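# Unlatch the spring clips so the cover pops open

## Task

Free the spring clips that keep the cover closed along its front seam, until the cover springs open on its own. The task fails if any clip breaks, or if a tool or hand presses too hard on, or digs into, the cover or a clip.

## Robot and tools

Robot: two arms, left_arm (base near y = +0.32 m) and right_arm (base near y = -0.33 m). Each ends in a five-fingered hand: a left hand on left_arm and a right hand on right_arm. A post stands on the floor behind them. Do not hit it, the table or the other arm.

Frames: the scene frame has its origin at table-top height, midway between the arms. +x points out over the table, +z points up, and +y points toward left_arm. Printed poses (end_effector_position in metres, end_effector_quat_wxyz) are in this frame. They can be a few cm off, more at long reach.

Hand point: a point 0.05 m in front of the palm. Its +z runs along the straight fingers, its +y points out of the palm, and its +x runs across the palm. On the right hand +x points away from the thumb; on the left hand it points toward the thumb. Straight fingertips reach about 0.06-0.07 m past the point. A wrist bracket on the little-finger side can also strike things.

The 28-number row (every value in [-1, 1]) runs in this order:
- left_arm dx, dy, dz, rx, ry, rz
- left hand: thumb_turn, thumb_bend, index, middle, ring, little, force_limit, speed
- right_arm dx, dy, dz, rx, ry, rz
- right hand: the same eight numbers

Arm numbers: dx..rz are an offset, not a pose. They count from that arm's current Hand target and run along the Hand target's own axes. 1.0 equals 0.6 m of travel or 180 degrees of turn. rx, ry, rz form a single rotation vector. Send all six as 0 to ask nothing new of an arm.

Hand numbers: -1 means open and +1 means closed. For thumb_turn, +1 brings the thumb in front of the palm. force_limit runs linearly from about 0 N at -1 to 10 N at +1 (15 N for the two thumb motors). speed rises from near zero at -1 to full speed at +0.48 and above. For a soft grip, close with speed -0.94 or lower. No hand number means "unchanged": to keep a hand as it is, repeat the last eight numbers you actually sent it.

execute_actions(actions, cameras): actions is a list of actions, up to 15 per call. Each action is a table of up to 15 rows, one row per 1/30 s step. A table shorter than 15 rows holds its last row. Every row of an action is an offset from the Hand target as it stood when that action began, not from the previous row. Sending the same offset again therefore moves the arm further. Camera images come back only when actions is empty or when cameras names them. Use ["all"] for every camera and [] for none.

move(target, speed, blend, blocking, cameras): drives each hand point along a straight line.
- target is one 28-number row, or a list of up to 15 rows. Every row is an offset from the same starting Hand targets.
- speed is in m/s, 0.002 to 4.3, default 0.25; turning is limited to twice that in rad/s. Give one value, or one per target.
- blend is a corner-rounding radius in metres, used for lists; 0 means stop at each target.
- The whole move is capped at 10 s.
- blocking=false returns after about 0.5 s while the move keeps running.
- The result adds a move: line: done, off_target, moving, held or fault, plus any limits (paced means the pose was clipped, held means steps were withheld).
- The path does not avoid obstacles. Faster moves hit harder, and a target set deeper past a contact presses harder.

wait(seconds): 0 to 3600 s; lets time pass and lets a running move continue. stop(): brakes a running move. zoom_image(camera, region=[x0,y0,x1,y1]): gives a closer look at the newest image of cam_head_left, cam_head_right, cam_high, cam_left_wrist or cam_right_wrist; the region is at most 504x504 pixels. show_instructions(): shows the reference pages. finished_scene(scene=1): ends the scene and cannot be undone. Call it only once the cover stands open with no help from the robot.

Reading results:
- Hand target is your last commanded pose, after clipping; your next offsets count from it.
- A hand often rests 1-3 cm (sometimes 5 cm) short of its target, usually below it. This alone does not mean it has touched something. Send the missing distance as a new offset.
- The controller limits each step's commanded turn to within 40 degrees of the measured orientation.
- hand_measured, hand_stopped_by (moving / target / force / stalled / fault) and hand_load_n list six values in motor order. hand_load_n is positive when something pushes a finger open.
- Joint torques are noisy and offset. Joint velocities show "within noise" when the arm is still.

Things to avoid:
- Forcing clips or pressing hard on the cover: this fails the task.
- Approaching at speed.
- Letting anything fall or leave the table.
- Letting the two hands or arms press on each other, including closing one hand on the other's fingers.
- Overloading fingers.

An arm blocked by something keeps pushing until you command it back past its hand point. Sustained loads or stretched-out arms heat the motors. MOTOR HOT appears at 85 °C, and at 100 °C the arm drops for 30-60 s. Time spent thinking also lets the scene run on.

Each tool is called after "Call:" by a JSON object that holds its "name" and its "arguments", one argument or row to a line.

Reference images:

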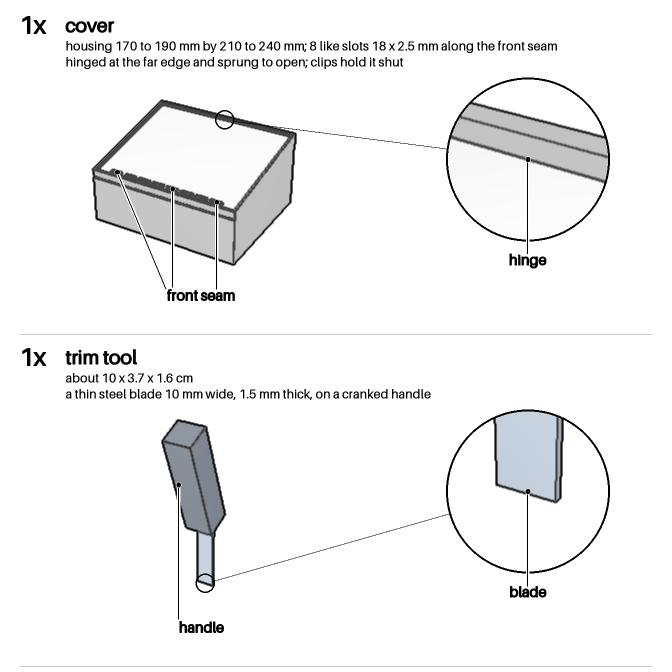

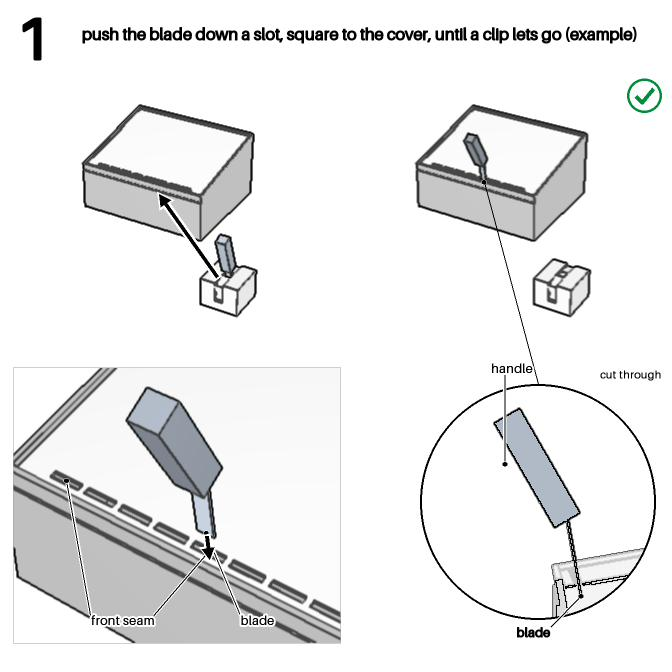

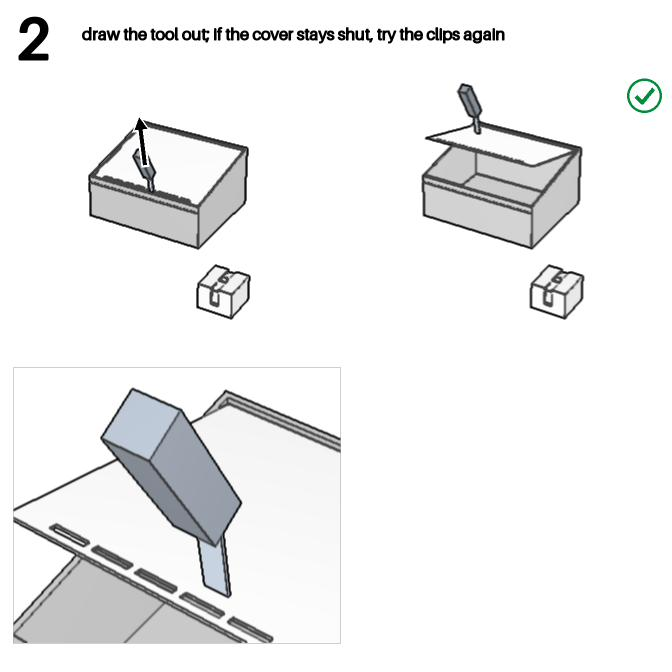

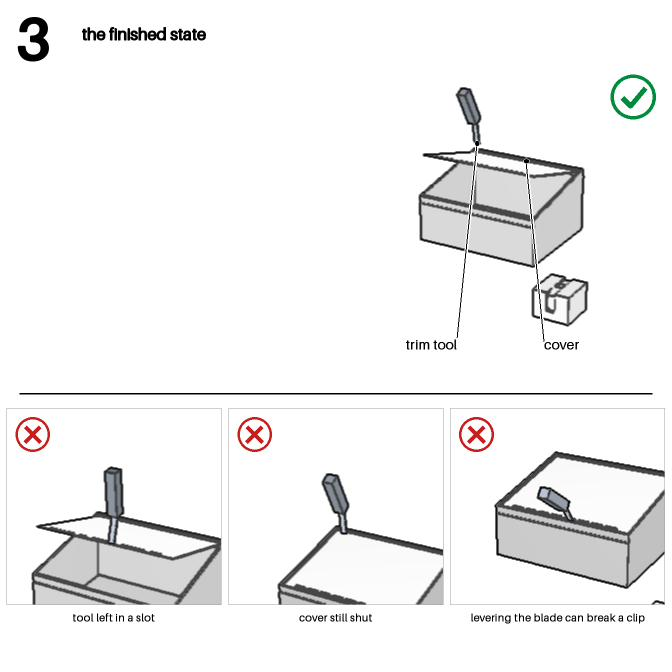

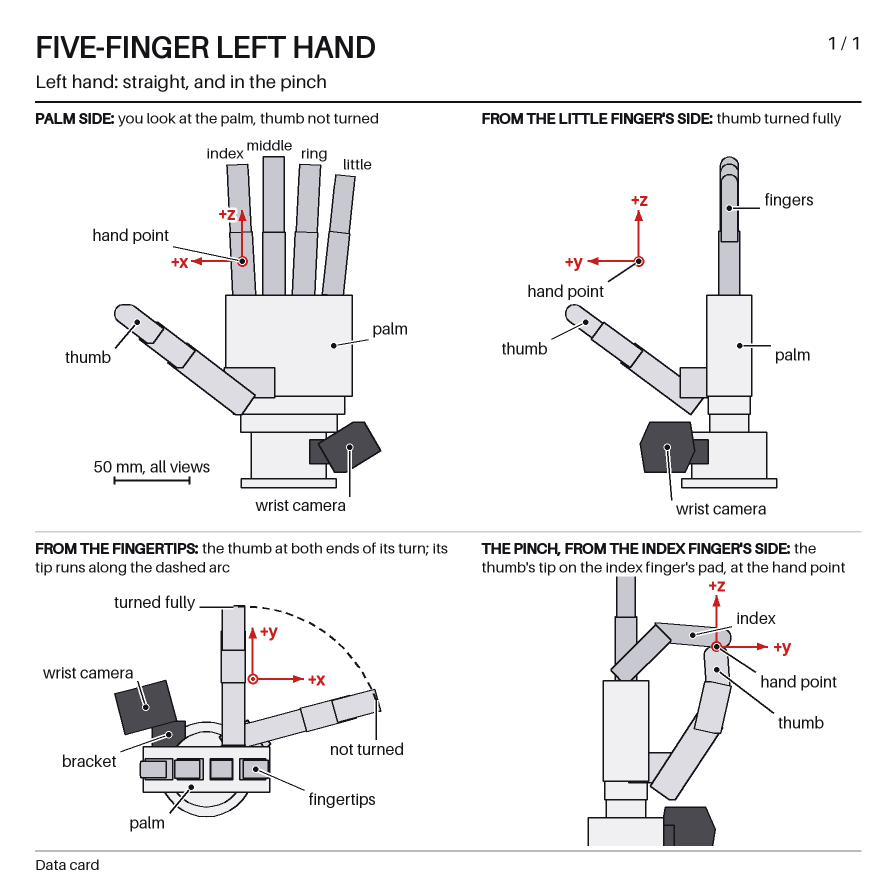

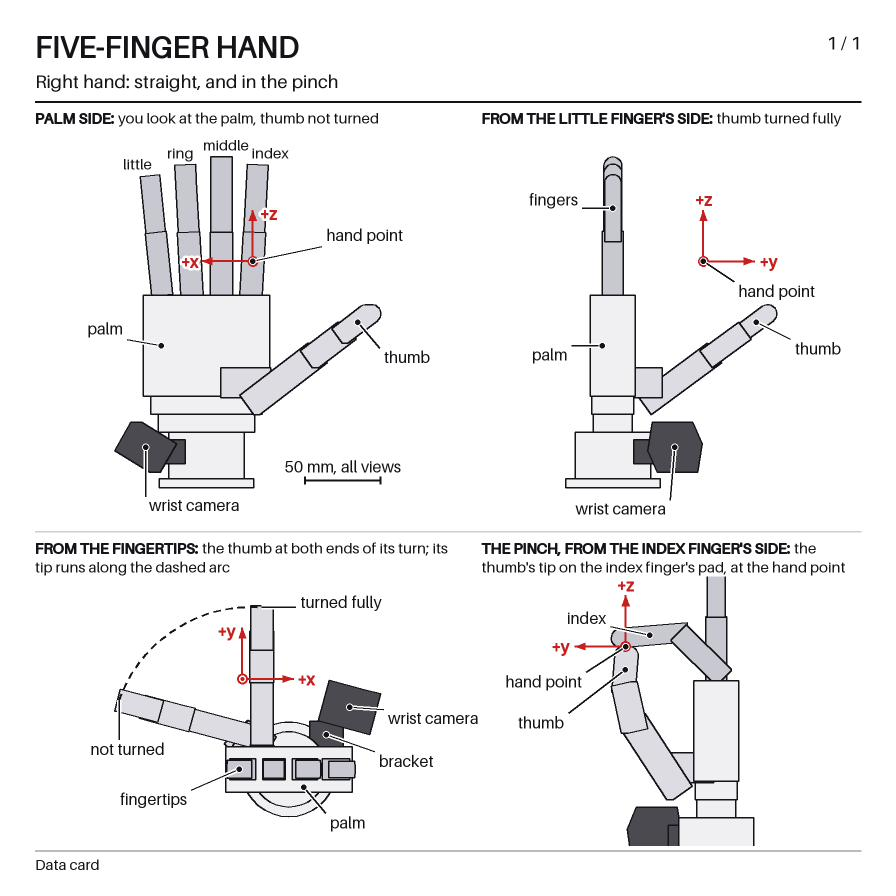

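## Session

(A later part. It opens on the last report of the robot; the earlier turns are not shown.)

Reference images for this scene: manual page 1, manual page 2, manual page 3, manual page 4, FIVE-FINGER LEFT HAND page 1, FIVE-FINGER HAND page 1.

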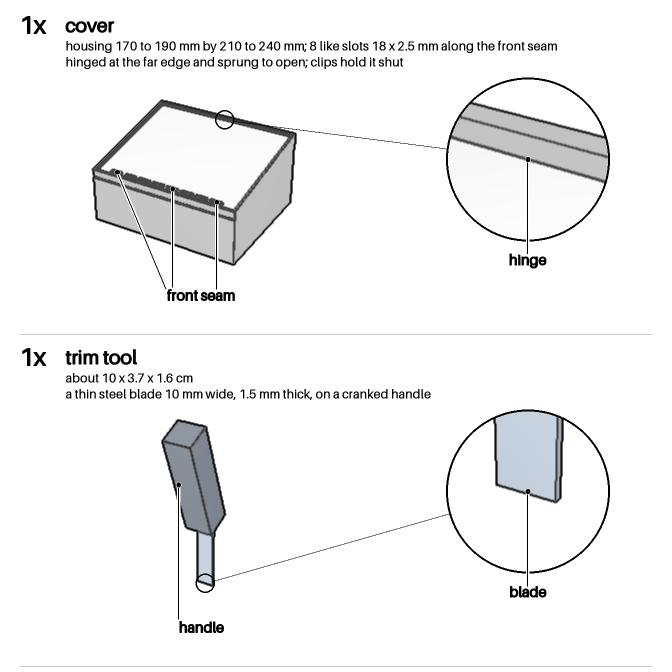

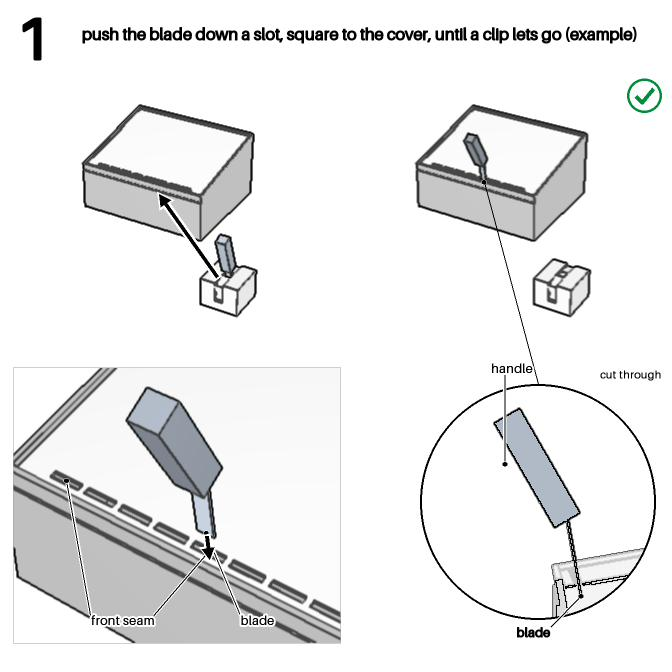

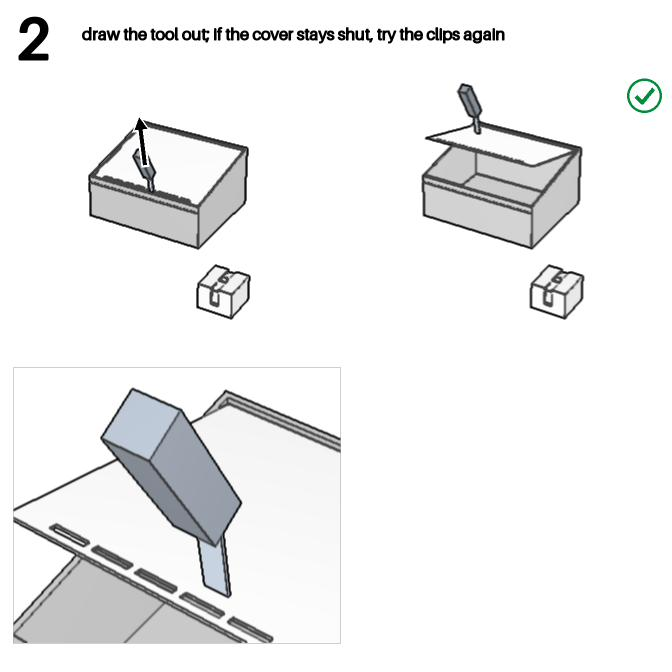

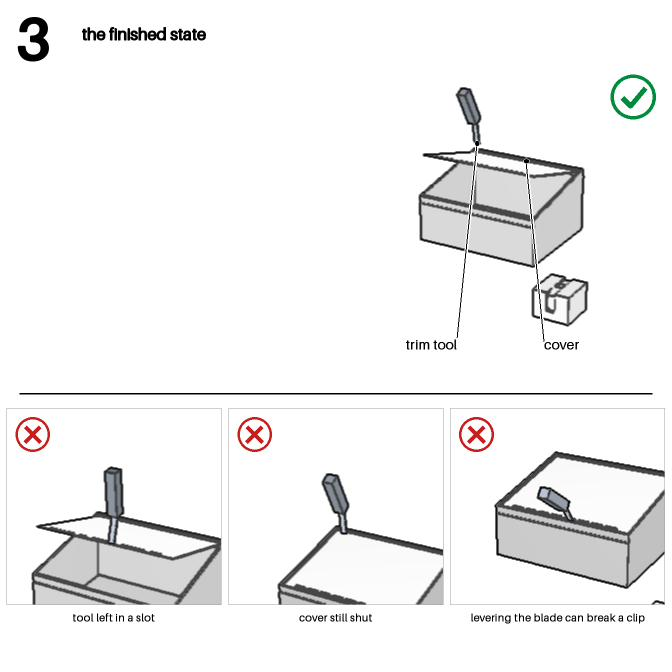

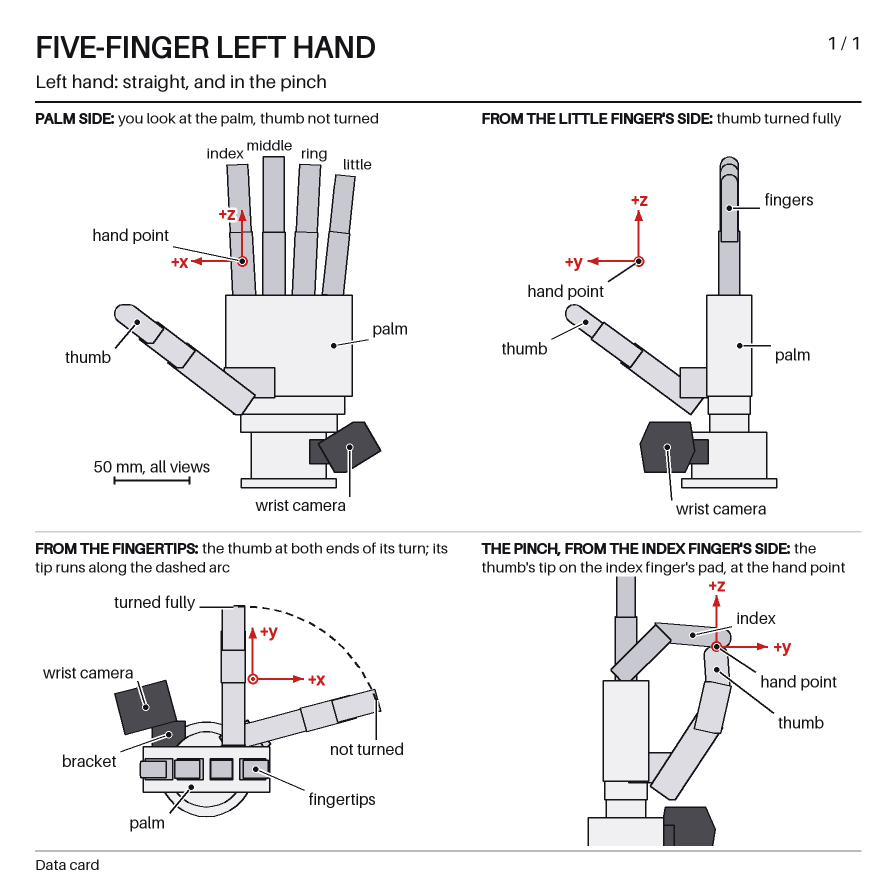

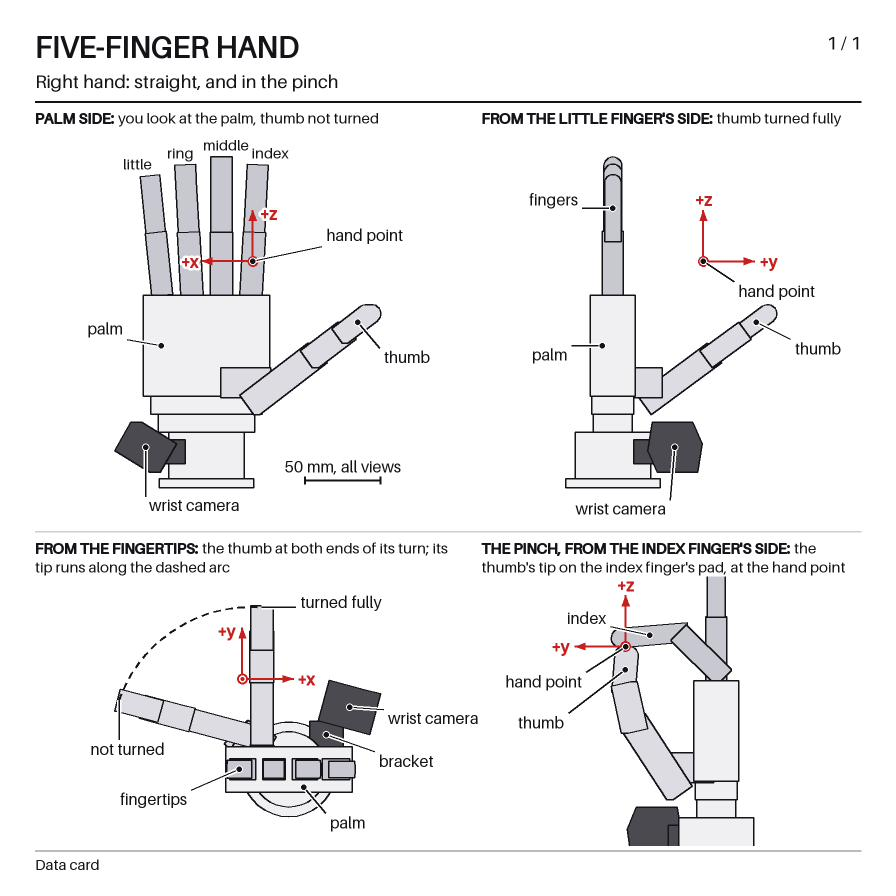

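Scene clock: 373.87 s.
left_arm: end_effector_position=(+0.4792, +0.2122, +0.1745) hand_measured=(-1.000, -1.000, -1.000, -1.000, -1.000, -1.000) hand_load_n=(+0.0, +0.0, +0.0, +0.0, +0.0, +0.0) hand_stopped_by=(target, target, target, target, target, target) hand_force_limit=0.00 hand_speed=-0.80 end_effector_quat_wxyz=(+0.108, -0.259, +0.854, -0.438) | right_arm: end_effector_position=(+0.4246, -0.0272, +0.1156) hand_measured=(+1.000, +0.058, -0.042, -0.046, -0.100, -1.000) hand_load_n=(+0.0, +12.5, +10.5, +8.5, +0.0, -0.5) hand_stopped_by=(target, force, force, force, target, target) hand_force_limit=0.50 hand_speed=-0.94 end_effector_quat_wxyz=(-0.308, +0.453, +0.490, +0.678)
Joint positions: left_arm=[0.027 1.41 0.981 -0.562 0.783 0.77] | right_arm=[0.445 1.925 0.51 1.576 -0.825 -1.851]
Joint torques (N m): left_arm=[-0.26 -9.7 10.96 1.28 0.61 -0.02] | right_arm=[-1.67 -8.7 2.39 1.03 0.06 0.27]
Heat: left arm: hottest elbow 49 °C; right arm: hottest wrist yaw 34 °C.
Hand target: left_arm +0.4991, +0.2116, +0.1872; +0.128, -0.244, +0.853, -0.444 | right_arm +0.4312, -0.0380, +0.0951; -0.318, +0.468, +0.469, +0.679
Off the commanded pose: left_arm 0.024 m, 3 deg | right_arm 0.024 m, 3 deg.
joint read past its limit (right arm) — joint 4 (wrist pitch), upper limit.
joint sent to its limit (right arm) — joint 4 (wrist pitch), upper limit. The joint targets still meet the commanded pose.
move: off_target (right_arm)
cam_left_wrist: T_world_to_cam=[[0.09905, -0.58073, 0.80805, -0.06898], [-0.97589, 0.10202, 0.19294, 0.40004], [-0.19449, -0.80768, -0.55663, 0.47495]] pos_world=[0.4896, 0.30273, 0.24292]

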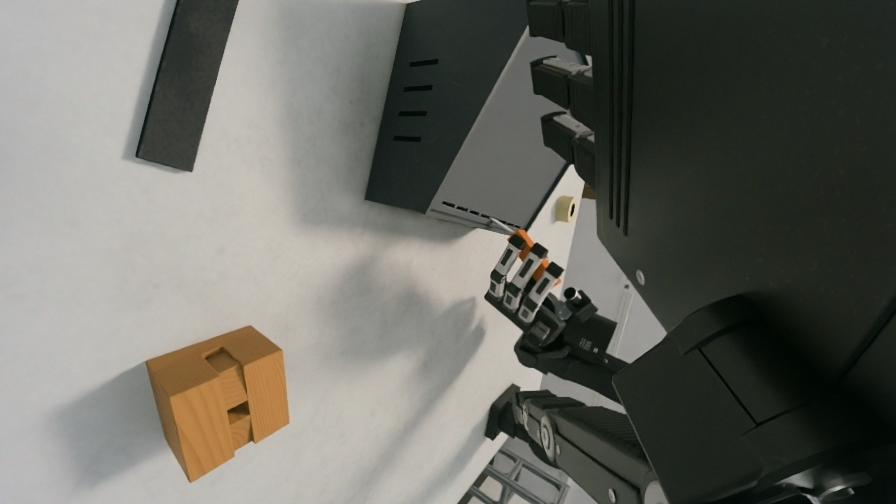

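Call:
{"name": "move", "arguments": {
  "target": [0,0,0,0,0,0,-1,-1,-1,-1,-1,-1,0,-0.8,-0.0256,-0.0080,-0.0112,-0.0005,-0.0032,0.0164,1,0.1,0.35,0.35,-0.1,-1,0.5,-0.94],
  "speed": 0.03,
  "cameras": ["cam_left_wrist"]
}}

Call:
{"name": "zoom_image", "arguments": {
  "camera": "cam_left_wrist",
  "region": [476, 203, 526, 243]
}}

Scene clock: 375.57 s.
left_arm: end_effector_position=(+0.4792, +0.2122, +0.1745) hand_measured=(-1.000, -1.000, -1.000, -1.000, -1.000, -1.000) hand_load_n=(-0.5, +0.0, +0.0, +0.0, +0.0, +0.0) hand_stopped_by=(target, target, target, target, target, target) hand_force_limit=0.00 hand_speed=-0.80 end_effector_quat_wxyz=(+0.108, -0.259, +0.854, -0.438) | right_arm: end_effector_position=(+0.4245, -0.0273, +0.1146) hand_measured=(+1.000, +0.058, -0.042, -0.046, -0.100, -1.000) hand_load_n=(-0.5, +12.5, +9.0, +9.5, +0.0, +0.0) hand_stopped_by=(target, force, force, force, target, target) hand_force_limit=0.50 hand_speed=-0.94 end_effector_quat_wxyz=(-0.310, +0.452, +0.492, +0.676)
Joint positions: left_arm=[0.027 1.41 0.981 -0.562 0.783 0.77] | right_arm=[0.441 1.928 0.512 1.576 -0.836 -1.851]
Joint torques (N m): left_arm=[-0.26 -9.76 10.96 1.29 0.62 -0.02] | right_arm=[-2.14 -7.06 1.73 1.01 0.22 0.55]
Heat: left arm: hottest elbow 49 °C; right arm: hottest wrist yaw 34 °C.
Hand target: left_arm +0.4991, +0.2116, +0.1872; +0.128, -0.244, +0.853, -0.444 | right_arm +0.4304, -0.0427, +0.0782; -0.332, +0.483, +0.458, +0.668
Off the commanded pose: left_arm 0.024 m, 3 deg | right_arm 0.040 m, 6 deg.
joint read past its limit (right arm) — joint 4 (wrist pitch), upper limit.
joint sent to its limit (right arm) — joint 4 (wrist pitch), upper limit. The joint targets are off in orientation, not in position.
move: off_target (right_arm)
cam_left_wrist: T_world_to_cam=[[0.09905, -0.58073, 0.80805, -0.06898], [-0.97589, 0.10202, 0.19294, 0.40004], [-0.19449, -0.80768, -0.55663, 0.47495]] pos_world=[0.4896, 0.30273, 0.24292]

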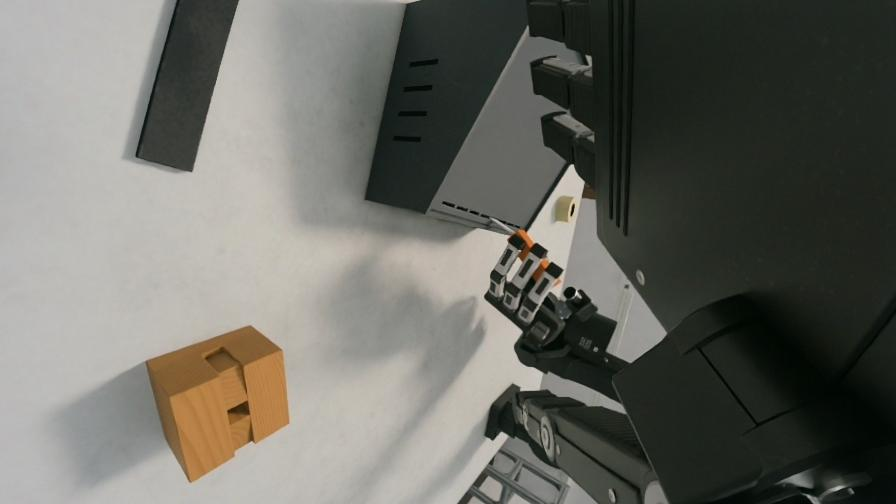

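Scaled by 10.080 from the camera's image (finer frame: 1280x720).

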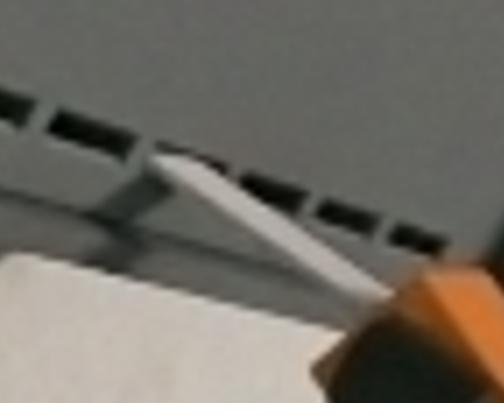

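Call:
{"name": "show_instructions", "arguments": {

}}

Reference images for this scene: manual page 1, manual page 2, manual page 3, manual page 4, FIVE-FINGER LEFT HAND page 1, FIVE-FINGER HAND page 1.

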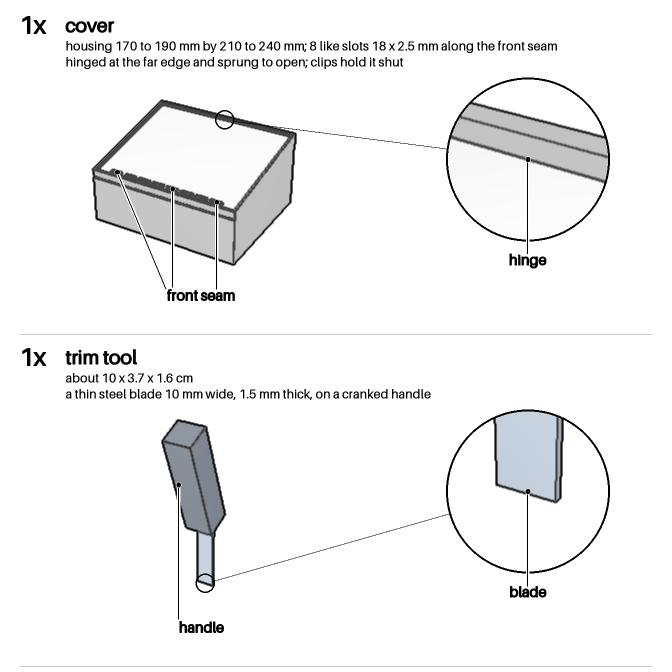

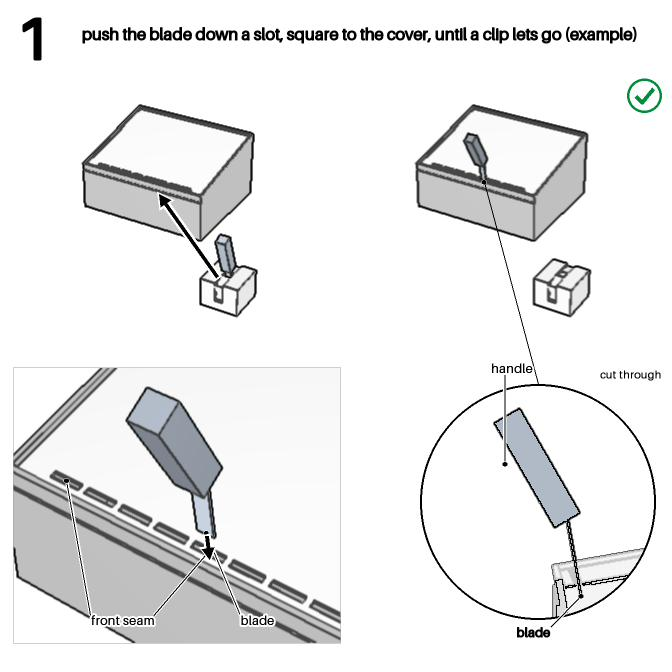

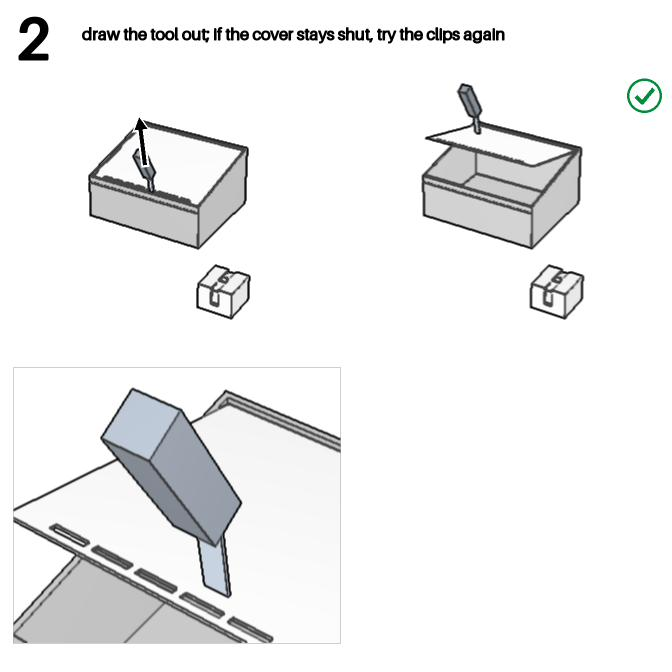

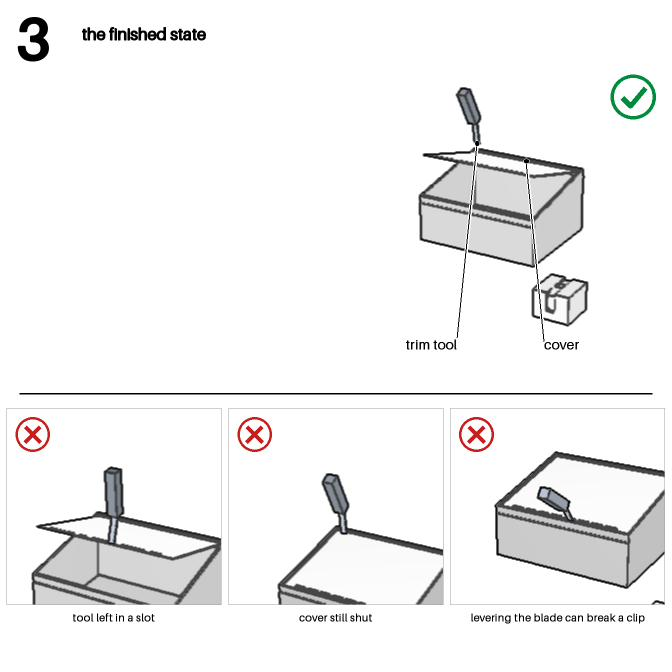

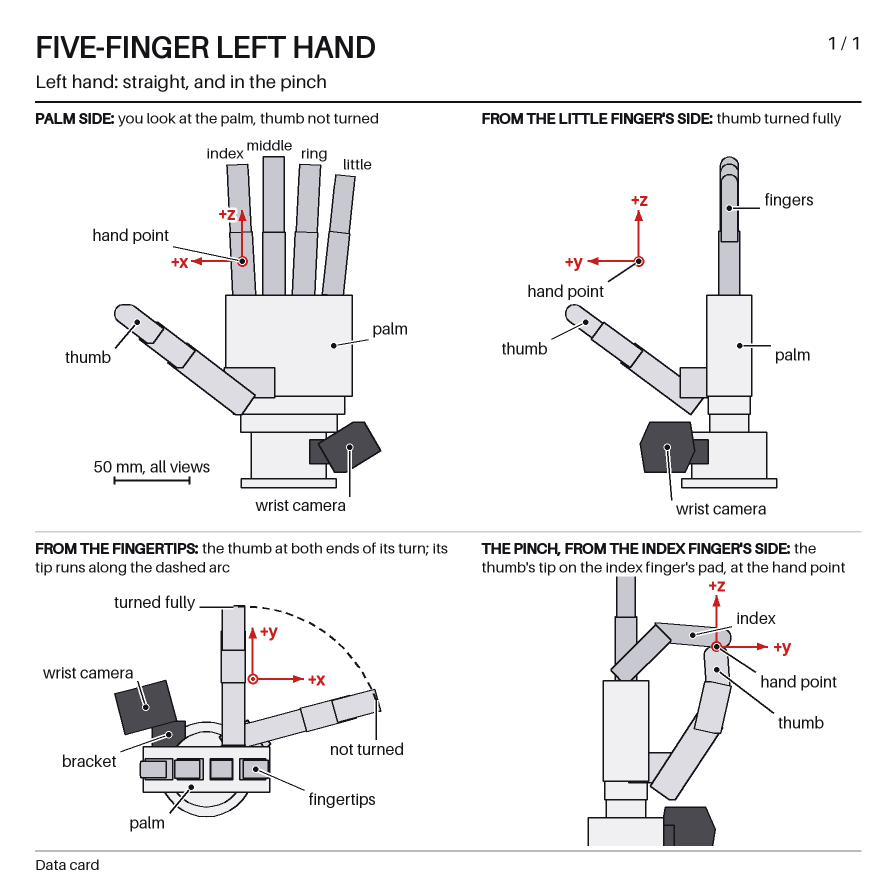

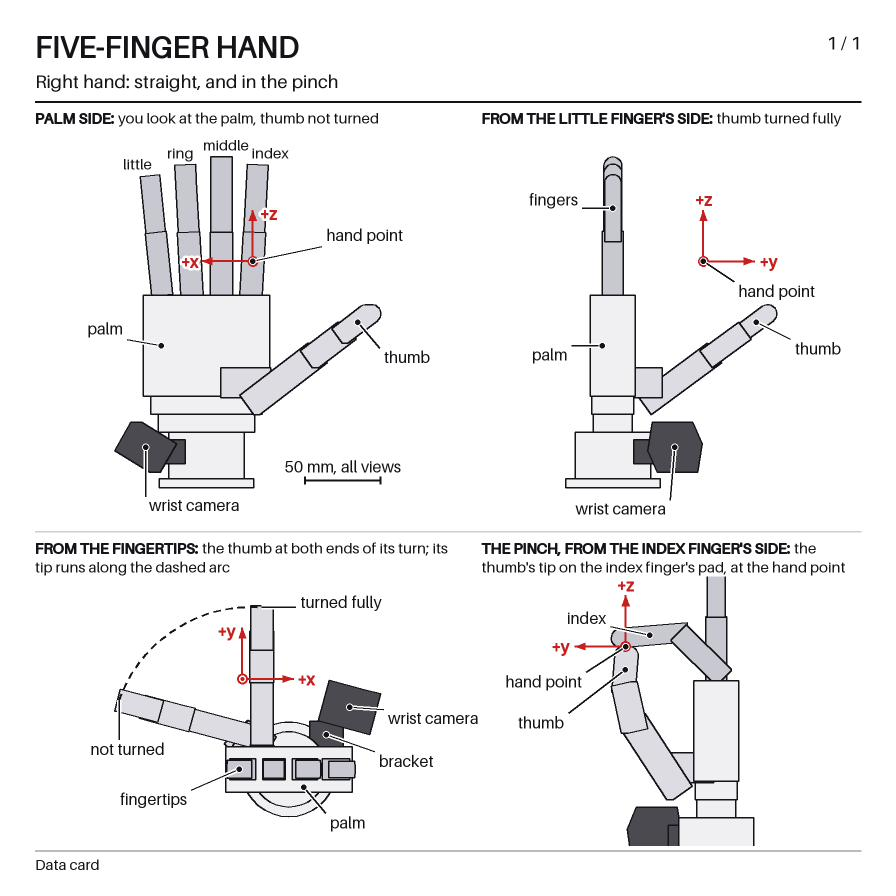

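Call:
{"name": "move", "arguments": {
  "target": [
    [0,0,0,0,0,0,-1,-1,-1,-1,-1,-1,0,-0.8,0.044,0.0092,0.0163,0.0005,0.0032,-0.0164,1,0.1,0.35,0.35,-0.1,-1,0.5,-0.94],
    [0,0,0,0,0,0,-1,-1,-1,-1,-1,-1,0,-0.8,0.0788,0.0165,0.0292,0.0010,0.0064,-0.0328,1,0.1,0.35,0.35,-0.1,-1,0.5,-0.94]
  ],
  "speed": 0.04,
  "blend": 0.005,
  "cameras": ["cam_left_wrist"]
}}

Call:
{"name": "zoom_image", "arguments": {
  "camera": "cam_left_wrist",
  "region": [476, 203, 526, 243]
}}

Scene clock: 380.93 s.
left_arm: end_effector_position=(+0.4792, +0.2122, +0.1745) hand_measured=(-1.000, -1.000, -1.000, -1.000, -1.000, -1.000) hand_load_n=(+0.0, +0.0, +0.0, +0.0, +0.0, +0.0) hand_stopped_by=(target, target, target, target, target, target) hand_force_limit=0.00 hand_speed=-0.80 end_effector_quat_wxyz=(+0.108, -0.259, +0.854, -0.438) | right_arm: end_effector_position=(+0.4265, -0.0294, +0.1181) hand_measured=(+1.000, +0.058, -0.042, -0.046, -0.100, -1.000) hand_load_n=(+0.0, +11.5, +11.0, +8.5, +0.0, +0.0) hand_stopped_by=(target, force, force, force, target, target) hand_force_limit=0.50 hand_speed=-0.94 end_effector_quat_wxyz=(-0.311, +0.458, +0.483, +0.679)
Joint positions: left_arm=[0.027 1.41 0.981 -0.562 0.783 0.77] | right_arm=[0.442 1.917 0.509 1.576 -0.818 -1.83]
Joint torques (N m): left_arm=[-0.26 -9.76 10.97 1.28 0.61 -0.02] | right_arm=[0.03 -12.98 2.84 1.02 0.48 -0.04]
Heat: left arm: hottest elbow 49 °C; right arm: hottest wrist yaw 34 °C.
Hand target: left_arm +0.4991, +0.2116, +0.1872; +0.128, -0.244, +0.853, -0.444 | right_arm +0.4304, -0.0299, +0.1283; -0.303, +0.452, +0.480, +0.689
Off the commanded pose: left_arm 0.024 m, 3 deg | right_arm 0.011 m, 2 deg.
joint read past its limit (right arm) — joint 4 (wrist pitch), upper limit.
joint sent to its limit (right arm) — joint 4 (wrist pitch), upper limit. The joint targets still meet the commanded pose.
move: off_target (right_arm)
cam_left_wrist: T_world_to_cam=[[0.09905, -0.58073, 0.80805, -0.06898], [-0.97589, 0.10202, 0.19294, 0.40004], [-0.19449, -0.80768, -0.55663, 0.47495]] pos_world=[0.4896, 0.30273, 0.24292]

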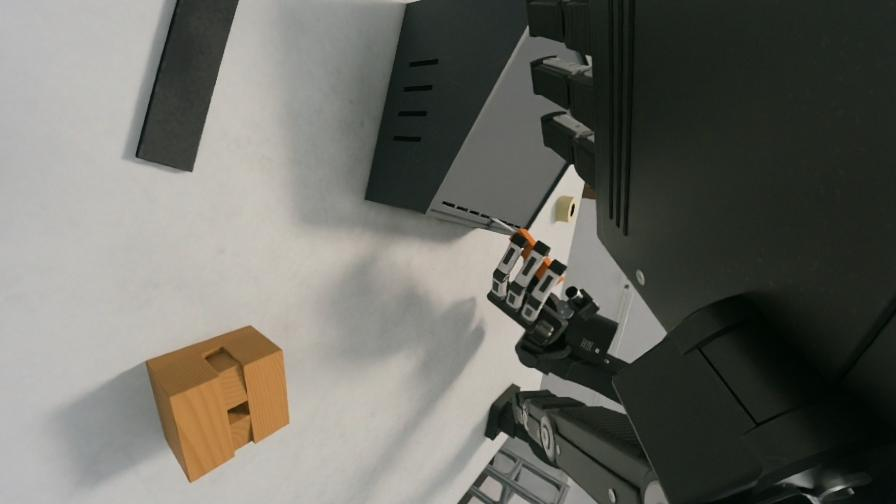

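Scaled by 10.080 from the camera's image (finer frame: 1280x720).

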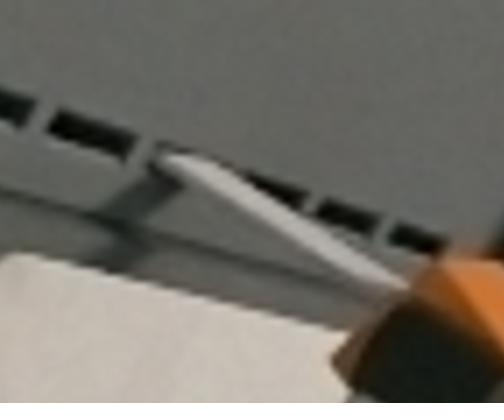

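Call:
{"name": "move", "arguments": {
  "target": [
    [0,0,0,0,0,0,-1,-1,-1,-1,-1,-1,0,-0.8,0.0150,-0.0033,-0.0001,0,0,0,1,0.1,0.35,0.35,-0.1,-1,0.5,-0.94],
    [0,0,0,0,0,0,-1,-1,-1,-1,-1,-1,0,-0.8,0.0284,-0.0094,-0.0010,0,0,0,1,0.1,0.35,0.35,-0.1,-1,0.5,-0.94]
  ],
  "speed": 0.04,
  "blend": 0.003,
  "cameras": ["cam_left_wrist","cam_high"]
}}

Call:
{"name": "zoom_image", "arguments": {
  "camera": "cam_left_wrist",
  "region": [486, 203, 536, 243]
}}

Call:
{"name": "zoom_image", "arguments": {
  "camera": "cam_high",
  "region": [450, 195, 490, 227]
}}

Scene clock: 382.53 s.
left_arm: end_effector_position=(+0.4792, +0.2122, +0.1745) hand_measured=(-1.000, -1.000, -1.000, -1.000, -1.000, -1.000) hand_load_n=(+0.0, +0.0, +0.0, -0.5, +0.0, +0.0) hand_stopped_by=(target, target, target, target, target, target) hand_force_limit=0.00 hand_speed=-0.80 end_effector_quat_wxyz=(+0.108, -0.259, +0.854, -0.438) | right_arm: end_effector_position=(+0.4222, -0.0333, +0.1413) hand_measured=(+1.000, +0.058, -0.042, -0.046, -0.100, -1.000) hand_load_n=(+0.0, +12.0, +9.0, +9.0, +0.0, +0.0) hand_stopped_by=(target, force, force, force, target, target) hand_force_limit=0.50 hand_speed=-0.94 end_effector_quat_wxyz=(-0.301, +0.454, +0.475, +0.691)
Joint positions: left_arm=[0.027 1.41 0.981 -0.562 0.783 0.77] | right_arm=[0.449 1.847 0.484 1.558 -0.787 -1.829]
Joint torques (N m): left_arm=[-0.26 -9.76 10.97 1.26 0.61 -0.02] | right_arm=[1.03 -11.52 2.7 0.72 0.06 -0.06]
Heat: left arm: hottest elbow 49 °C; right arm: hottest wrist yaw 34 °C.
Hand target: left_arm +0.4991, +0.2116, +0.1872; +0.128, -0.244, +0.853, -0.444 | right_arm +0.4185, -0.0283, +0.1415; -0.303, +0.452, +0.480, +0.689
Off the commanded pose: left_arm 0.024 m, 3 deg | right_arm 0.006 m, 1 deg.
move: done
cam_left_wrist: T_world_to_cam=[[0.09905, -0.58073, 0.80805, -0.06898], [-0.97589, 0.10202, 0.19294, 0.40004], [-0.19449, -0.80768, -0.55663, 0.47495]] pos_world=[0.4896, 0.30273, 0.24292]
Images, in order (width x height): cam_high 896x504, cam_left_wrist 896x504.

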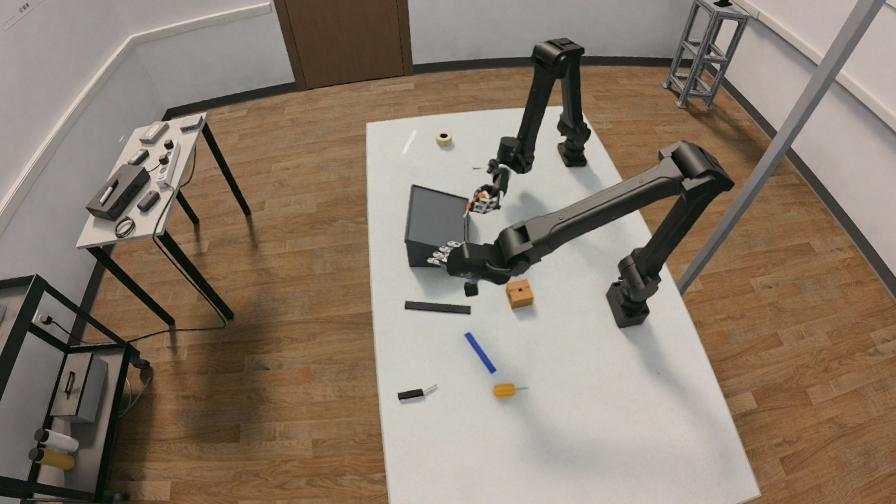

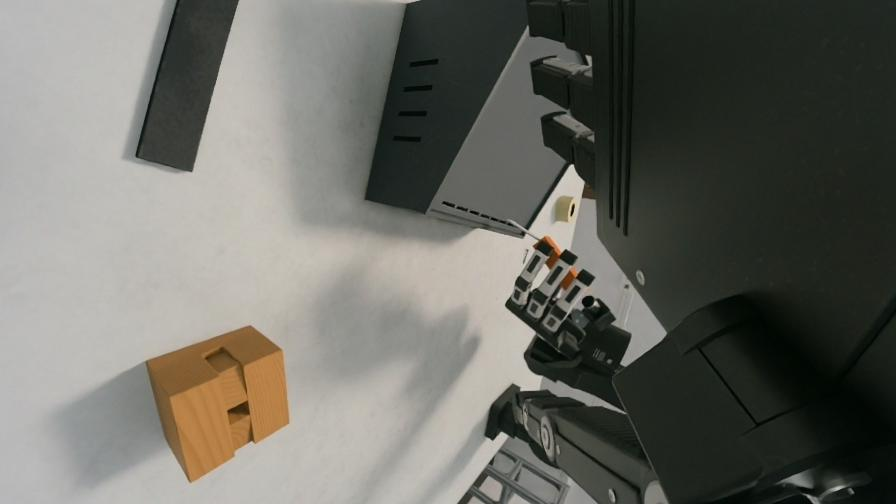

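Scaled by 10.080 from the camera's image (finer frame: 1280x720).

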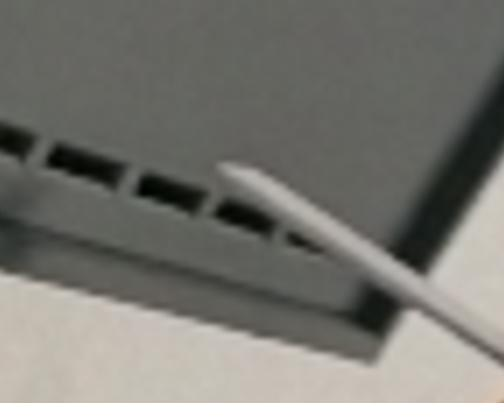

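Scaled by 12.600 from the camera's image (finer frame: 1280x720).

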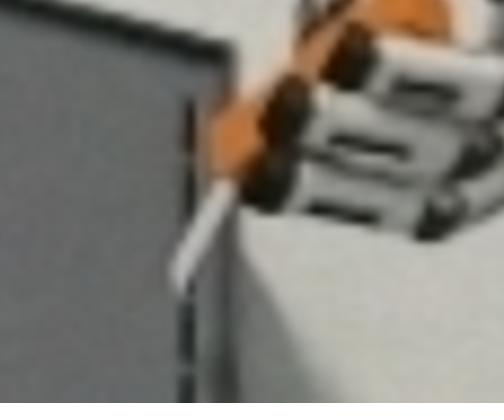

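Call:
{"name": "move", "arguments": {
  "target": [0,0,0,0,0,0,-1,-1,-1,-1,-1,-1,0,-0.8,-0.0084,-0.0037,-0.0520,0,0,0,1,0.1,0.35,0.35,-0.1,-1,0.5,-0.94],
  "speed": 0.08,
  "cameras": ["cam_left_wrist","cam_high"]
}}

Call:
{"name": "zoom_image", "arguments": {
  "camera": "cam_left_wrist",
  "region": [486, 203, 536, 243]
}}

Call:
{"name": "zoom_image", "arguments": {
  "camera": "cam_high",
  "region": [450, 195, 490, 227]
}}

Scene clock: 385.03 s.
left_arm: end_effector_position=(+0.4792, +0.2122, +0.1745) hand_measured=(-1.000, -1.000, -1.000, -1.000, -1.000, -1.000) hand_load_n=(-0.5, +0.0, +0.0, +0.0, +0.0, +0.0) hand_stopped_by=(target, target, target, target, target, target) hand_force_limit=0.00 hand_speed=-0.80 end_effector_quat_wxyz=(+0.108, -0.259, +0.854, -0.438) | right_arm: end_effector_position=(+0.4059, -0.0495, +0.1276) hand_measured=(+1.000, +0.058, -0.042, -0.046, -0.100, -1.000) hand_load_n=(+0.0, +12.5, +9.5, +9.0, +0.0, +0.0) hand_stopped_by=(target, force, force, force, target, target) hand_force_limit=0.50 hand_speed=-0.94 end_effector_quat_wxyz=(-0.310, +0.462, +0.487, +0.673)
Joint positions: left_arm=[0.027 1.41 0.981 -0.562 0.783 0.77] | right_arm=[0.409 1.84 0.43 1.56 -0.853 -1.837]
Joint torques (N m): left_arm=[-0.26 -9.76 10.93 1.28 0.62 -0.02] | right_arm=[-1.08 -10.81 2.17 1.68 -0.02 -0.06]
Heat: left arm: hottest elbow 49 °C; right arm: hottest wrist yaw 34 °C.
Hand target: left_arm +0.4991, +0.2116, +0.1872; +0.128, -0.244, +0.853, -0.444 | right_arm +0.4082, -0.0567, +0.1318; -0.303, +0.452, +0.480, +0.689
Off the commanded pose: left_arm 0.024 m, 3 deg | right_arm 0.009 m, 2 deg.
joint sent to its limit (right arm) — joint 4 (wrist pitch), upper limit. The joint targets still meet the commanded pose.
move: done
cam_left_wrist: T_world_to_cam=[[0.09905, -0.58073, 0.80805, -0.06898], [-0.97589, 0.10202, 0.19294, 0.40004], [-0.19449, -0.80768, -0.55663, 0.47495]] pos_world=[0.4896, 0.30273, 0.24292]
Images, in order (width x height): cam_high 896x504, cam_left_wrist 896x504.

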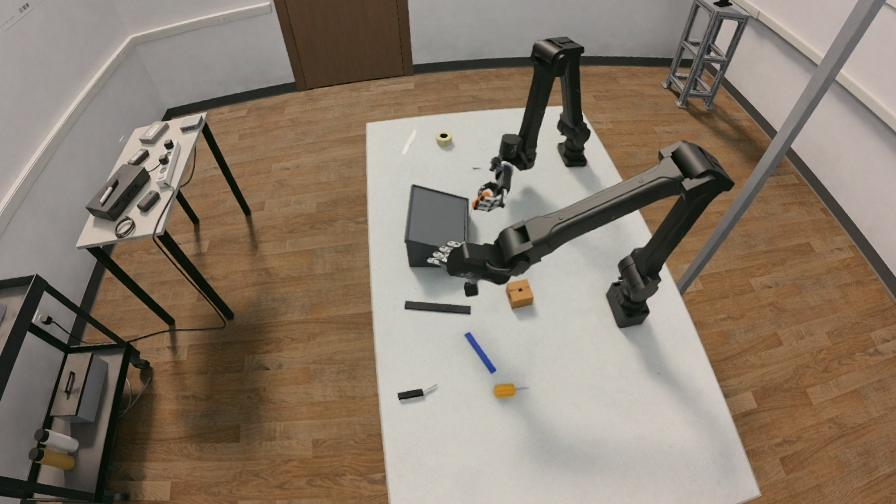

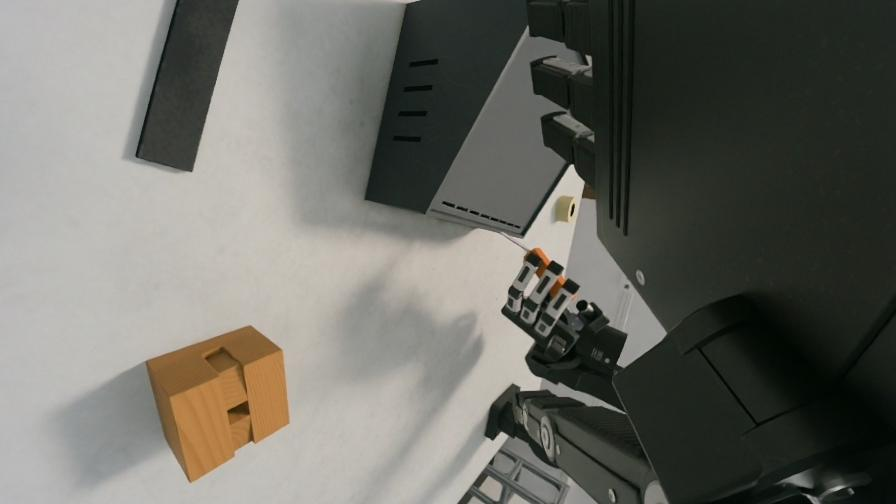

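Scaled by 10.080 from the camera's image (finer frame: 1280x720).

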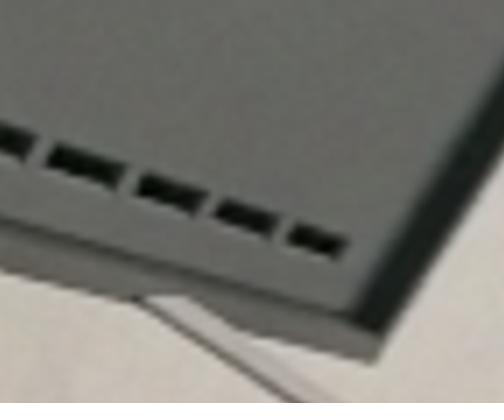

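Scaled by 12.600 from the camera's image (finer frame: 1280x720).

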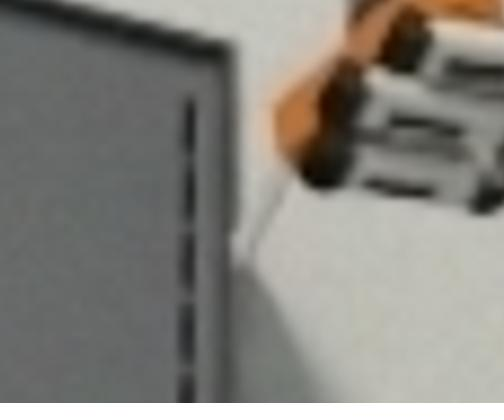

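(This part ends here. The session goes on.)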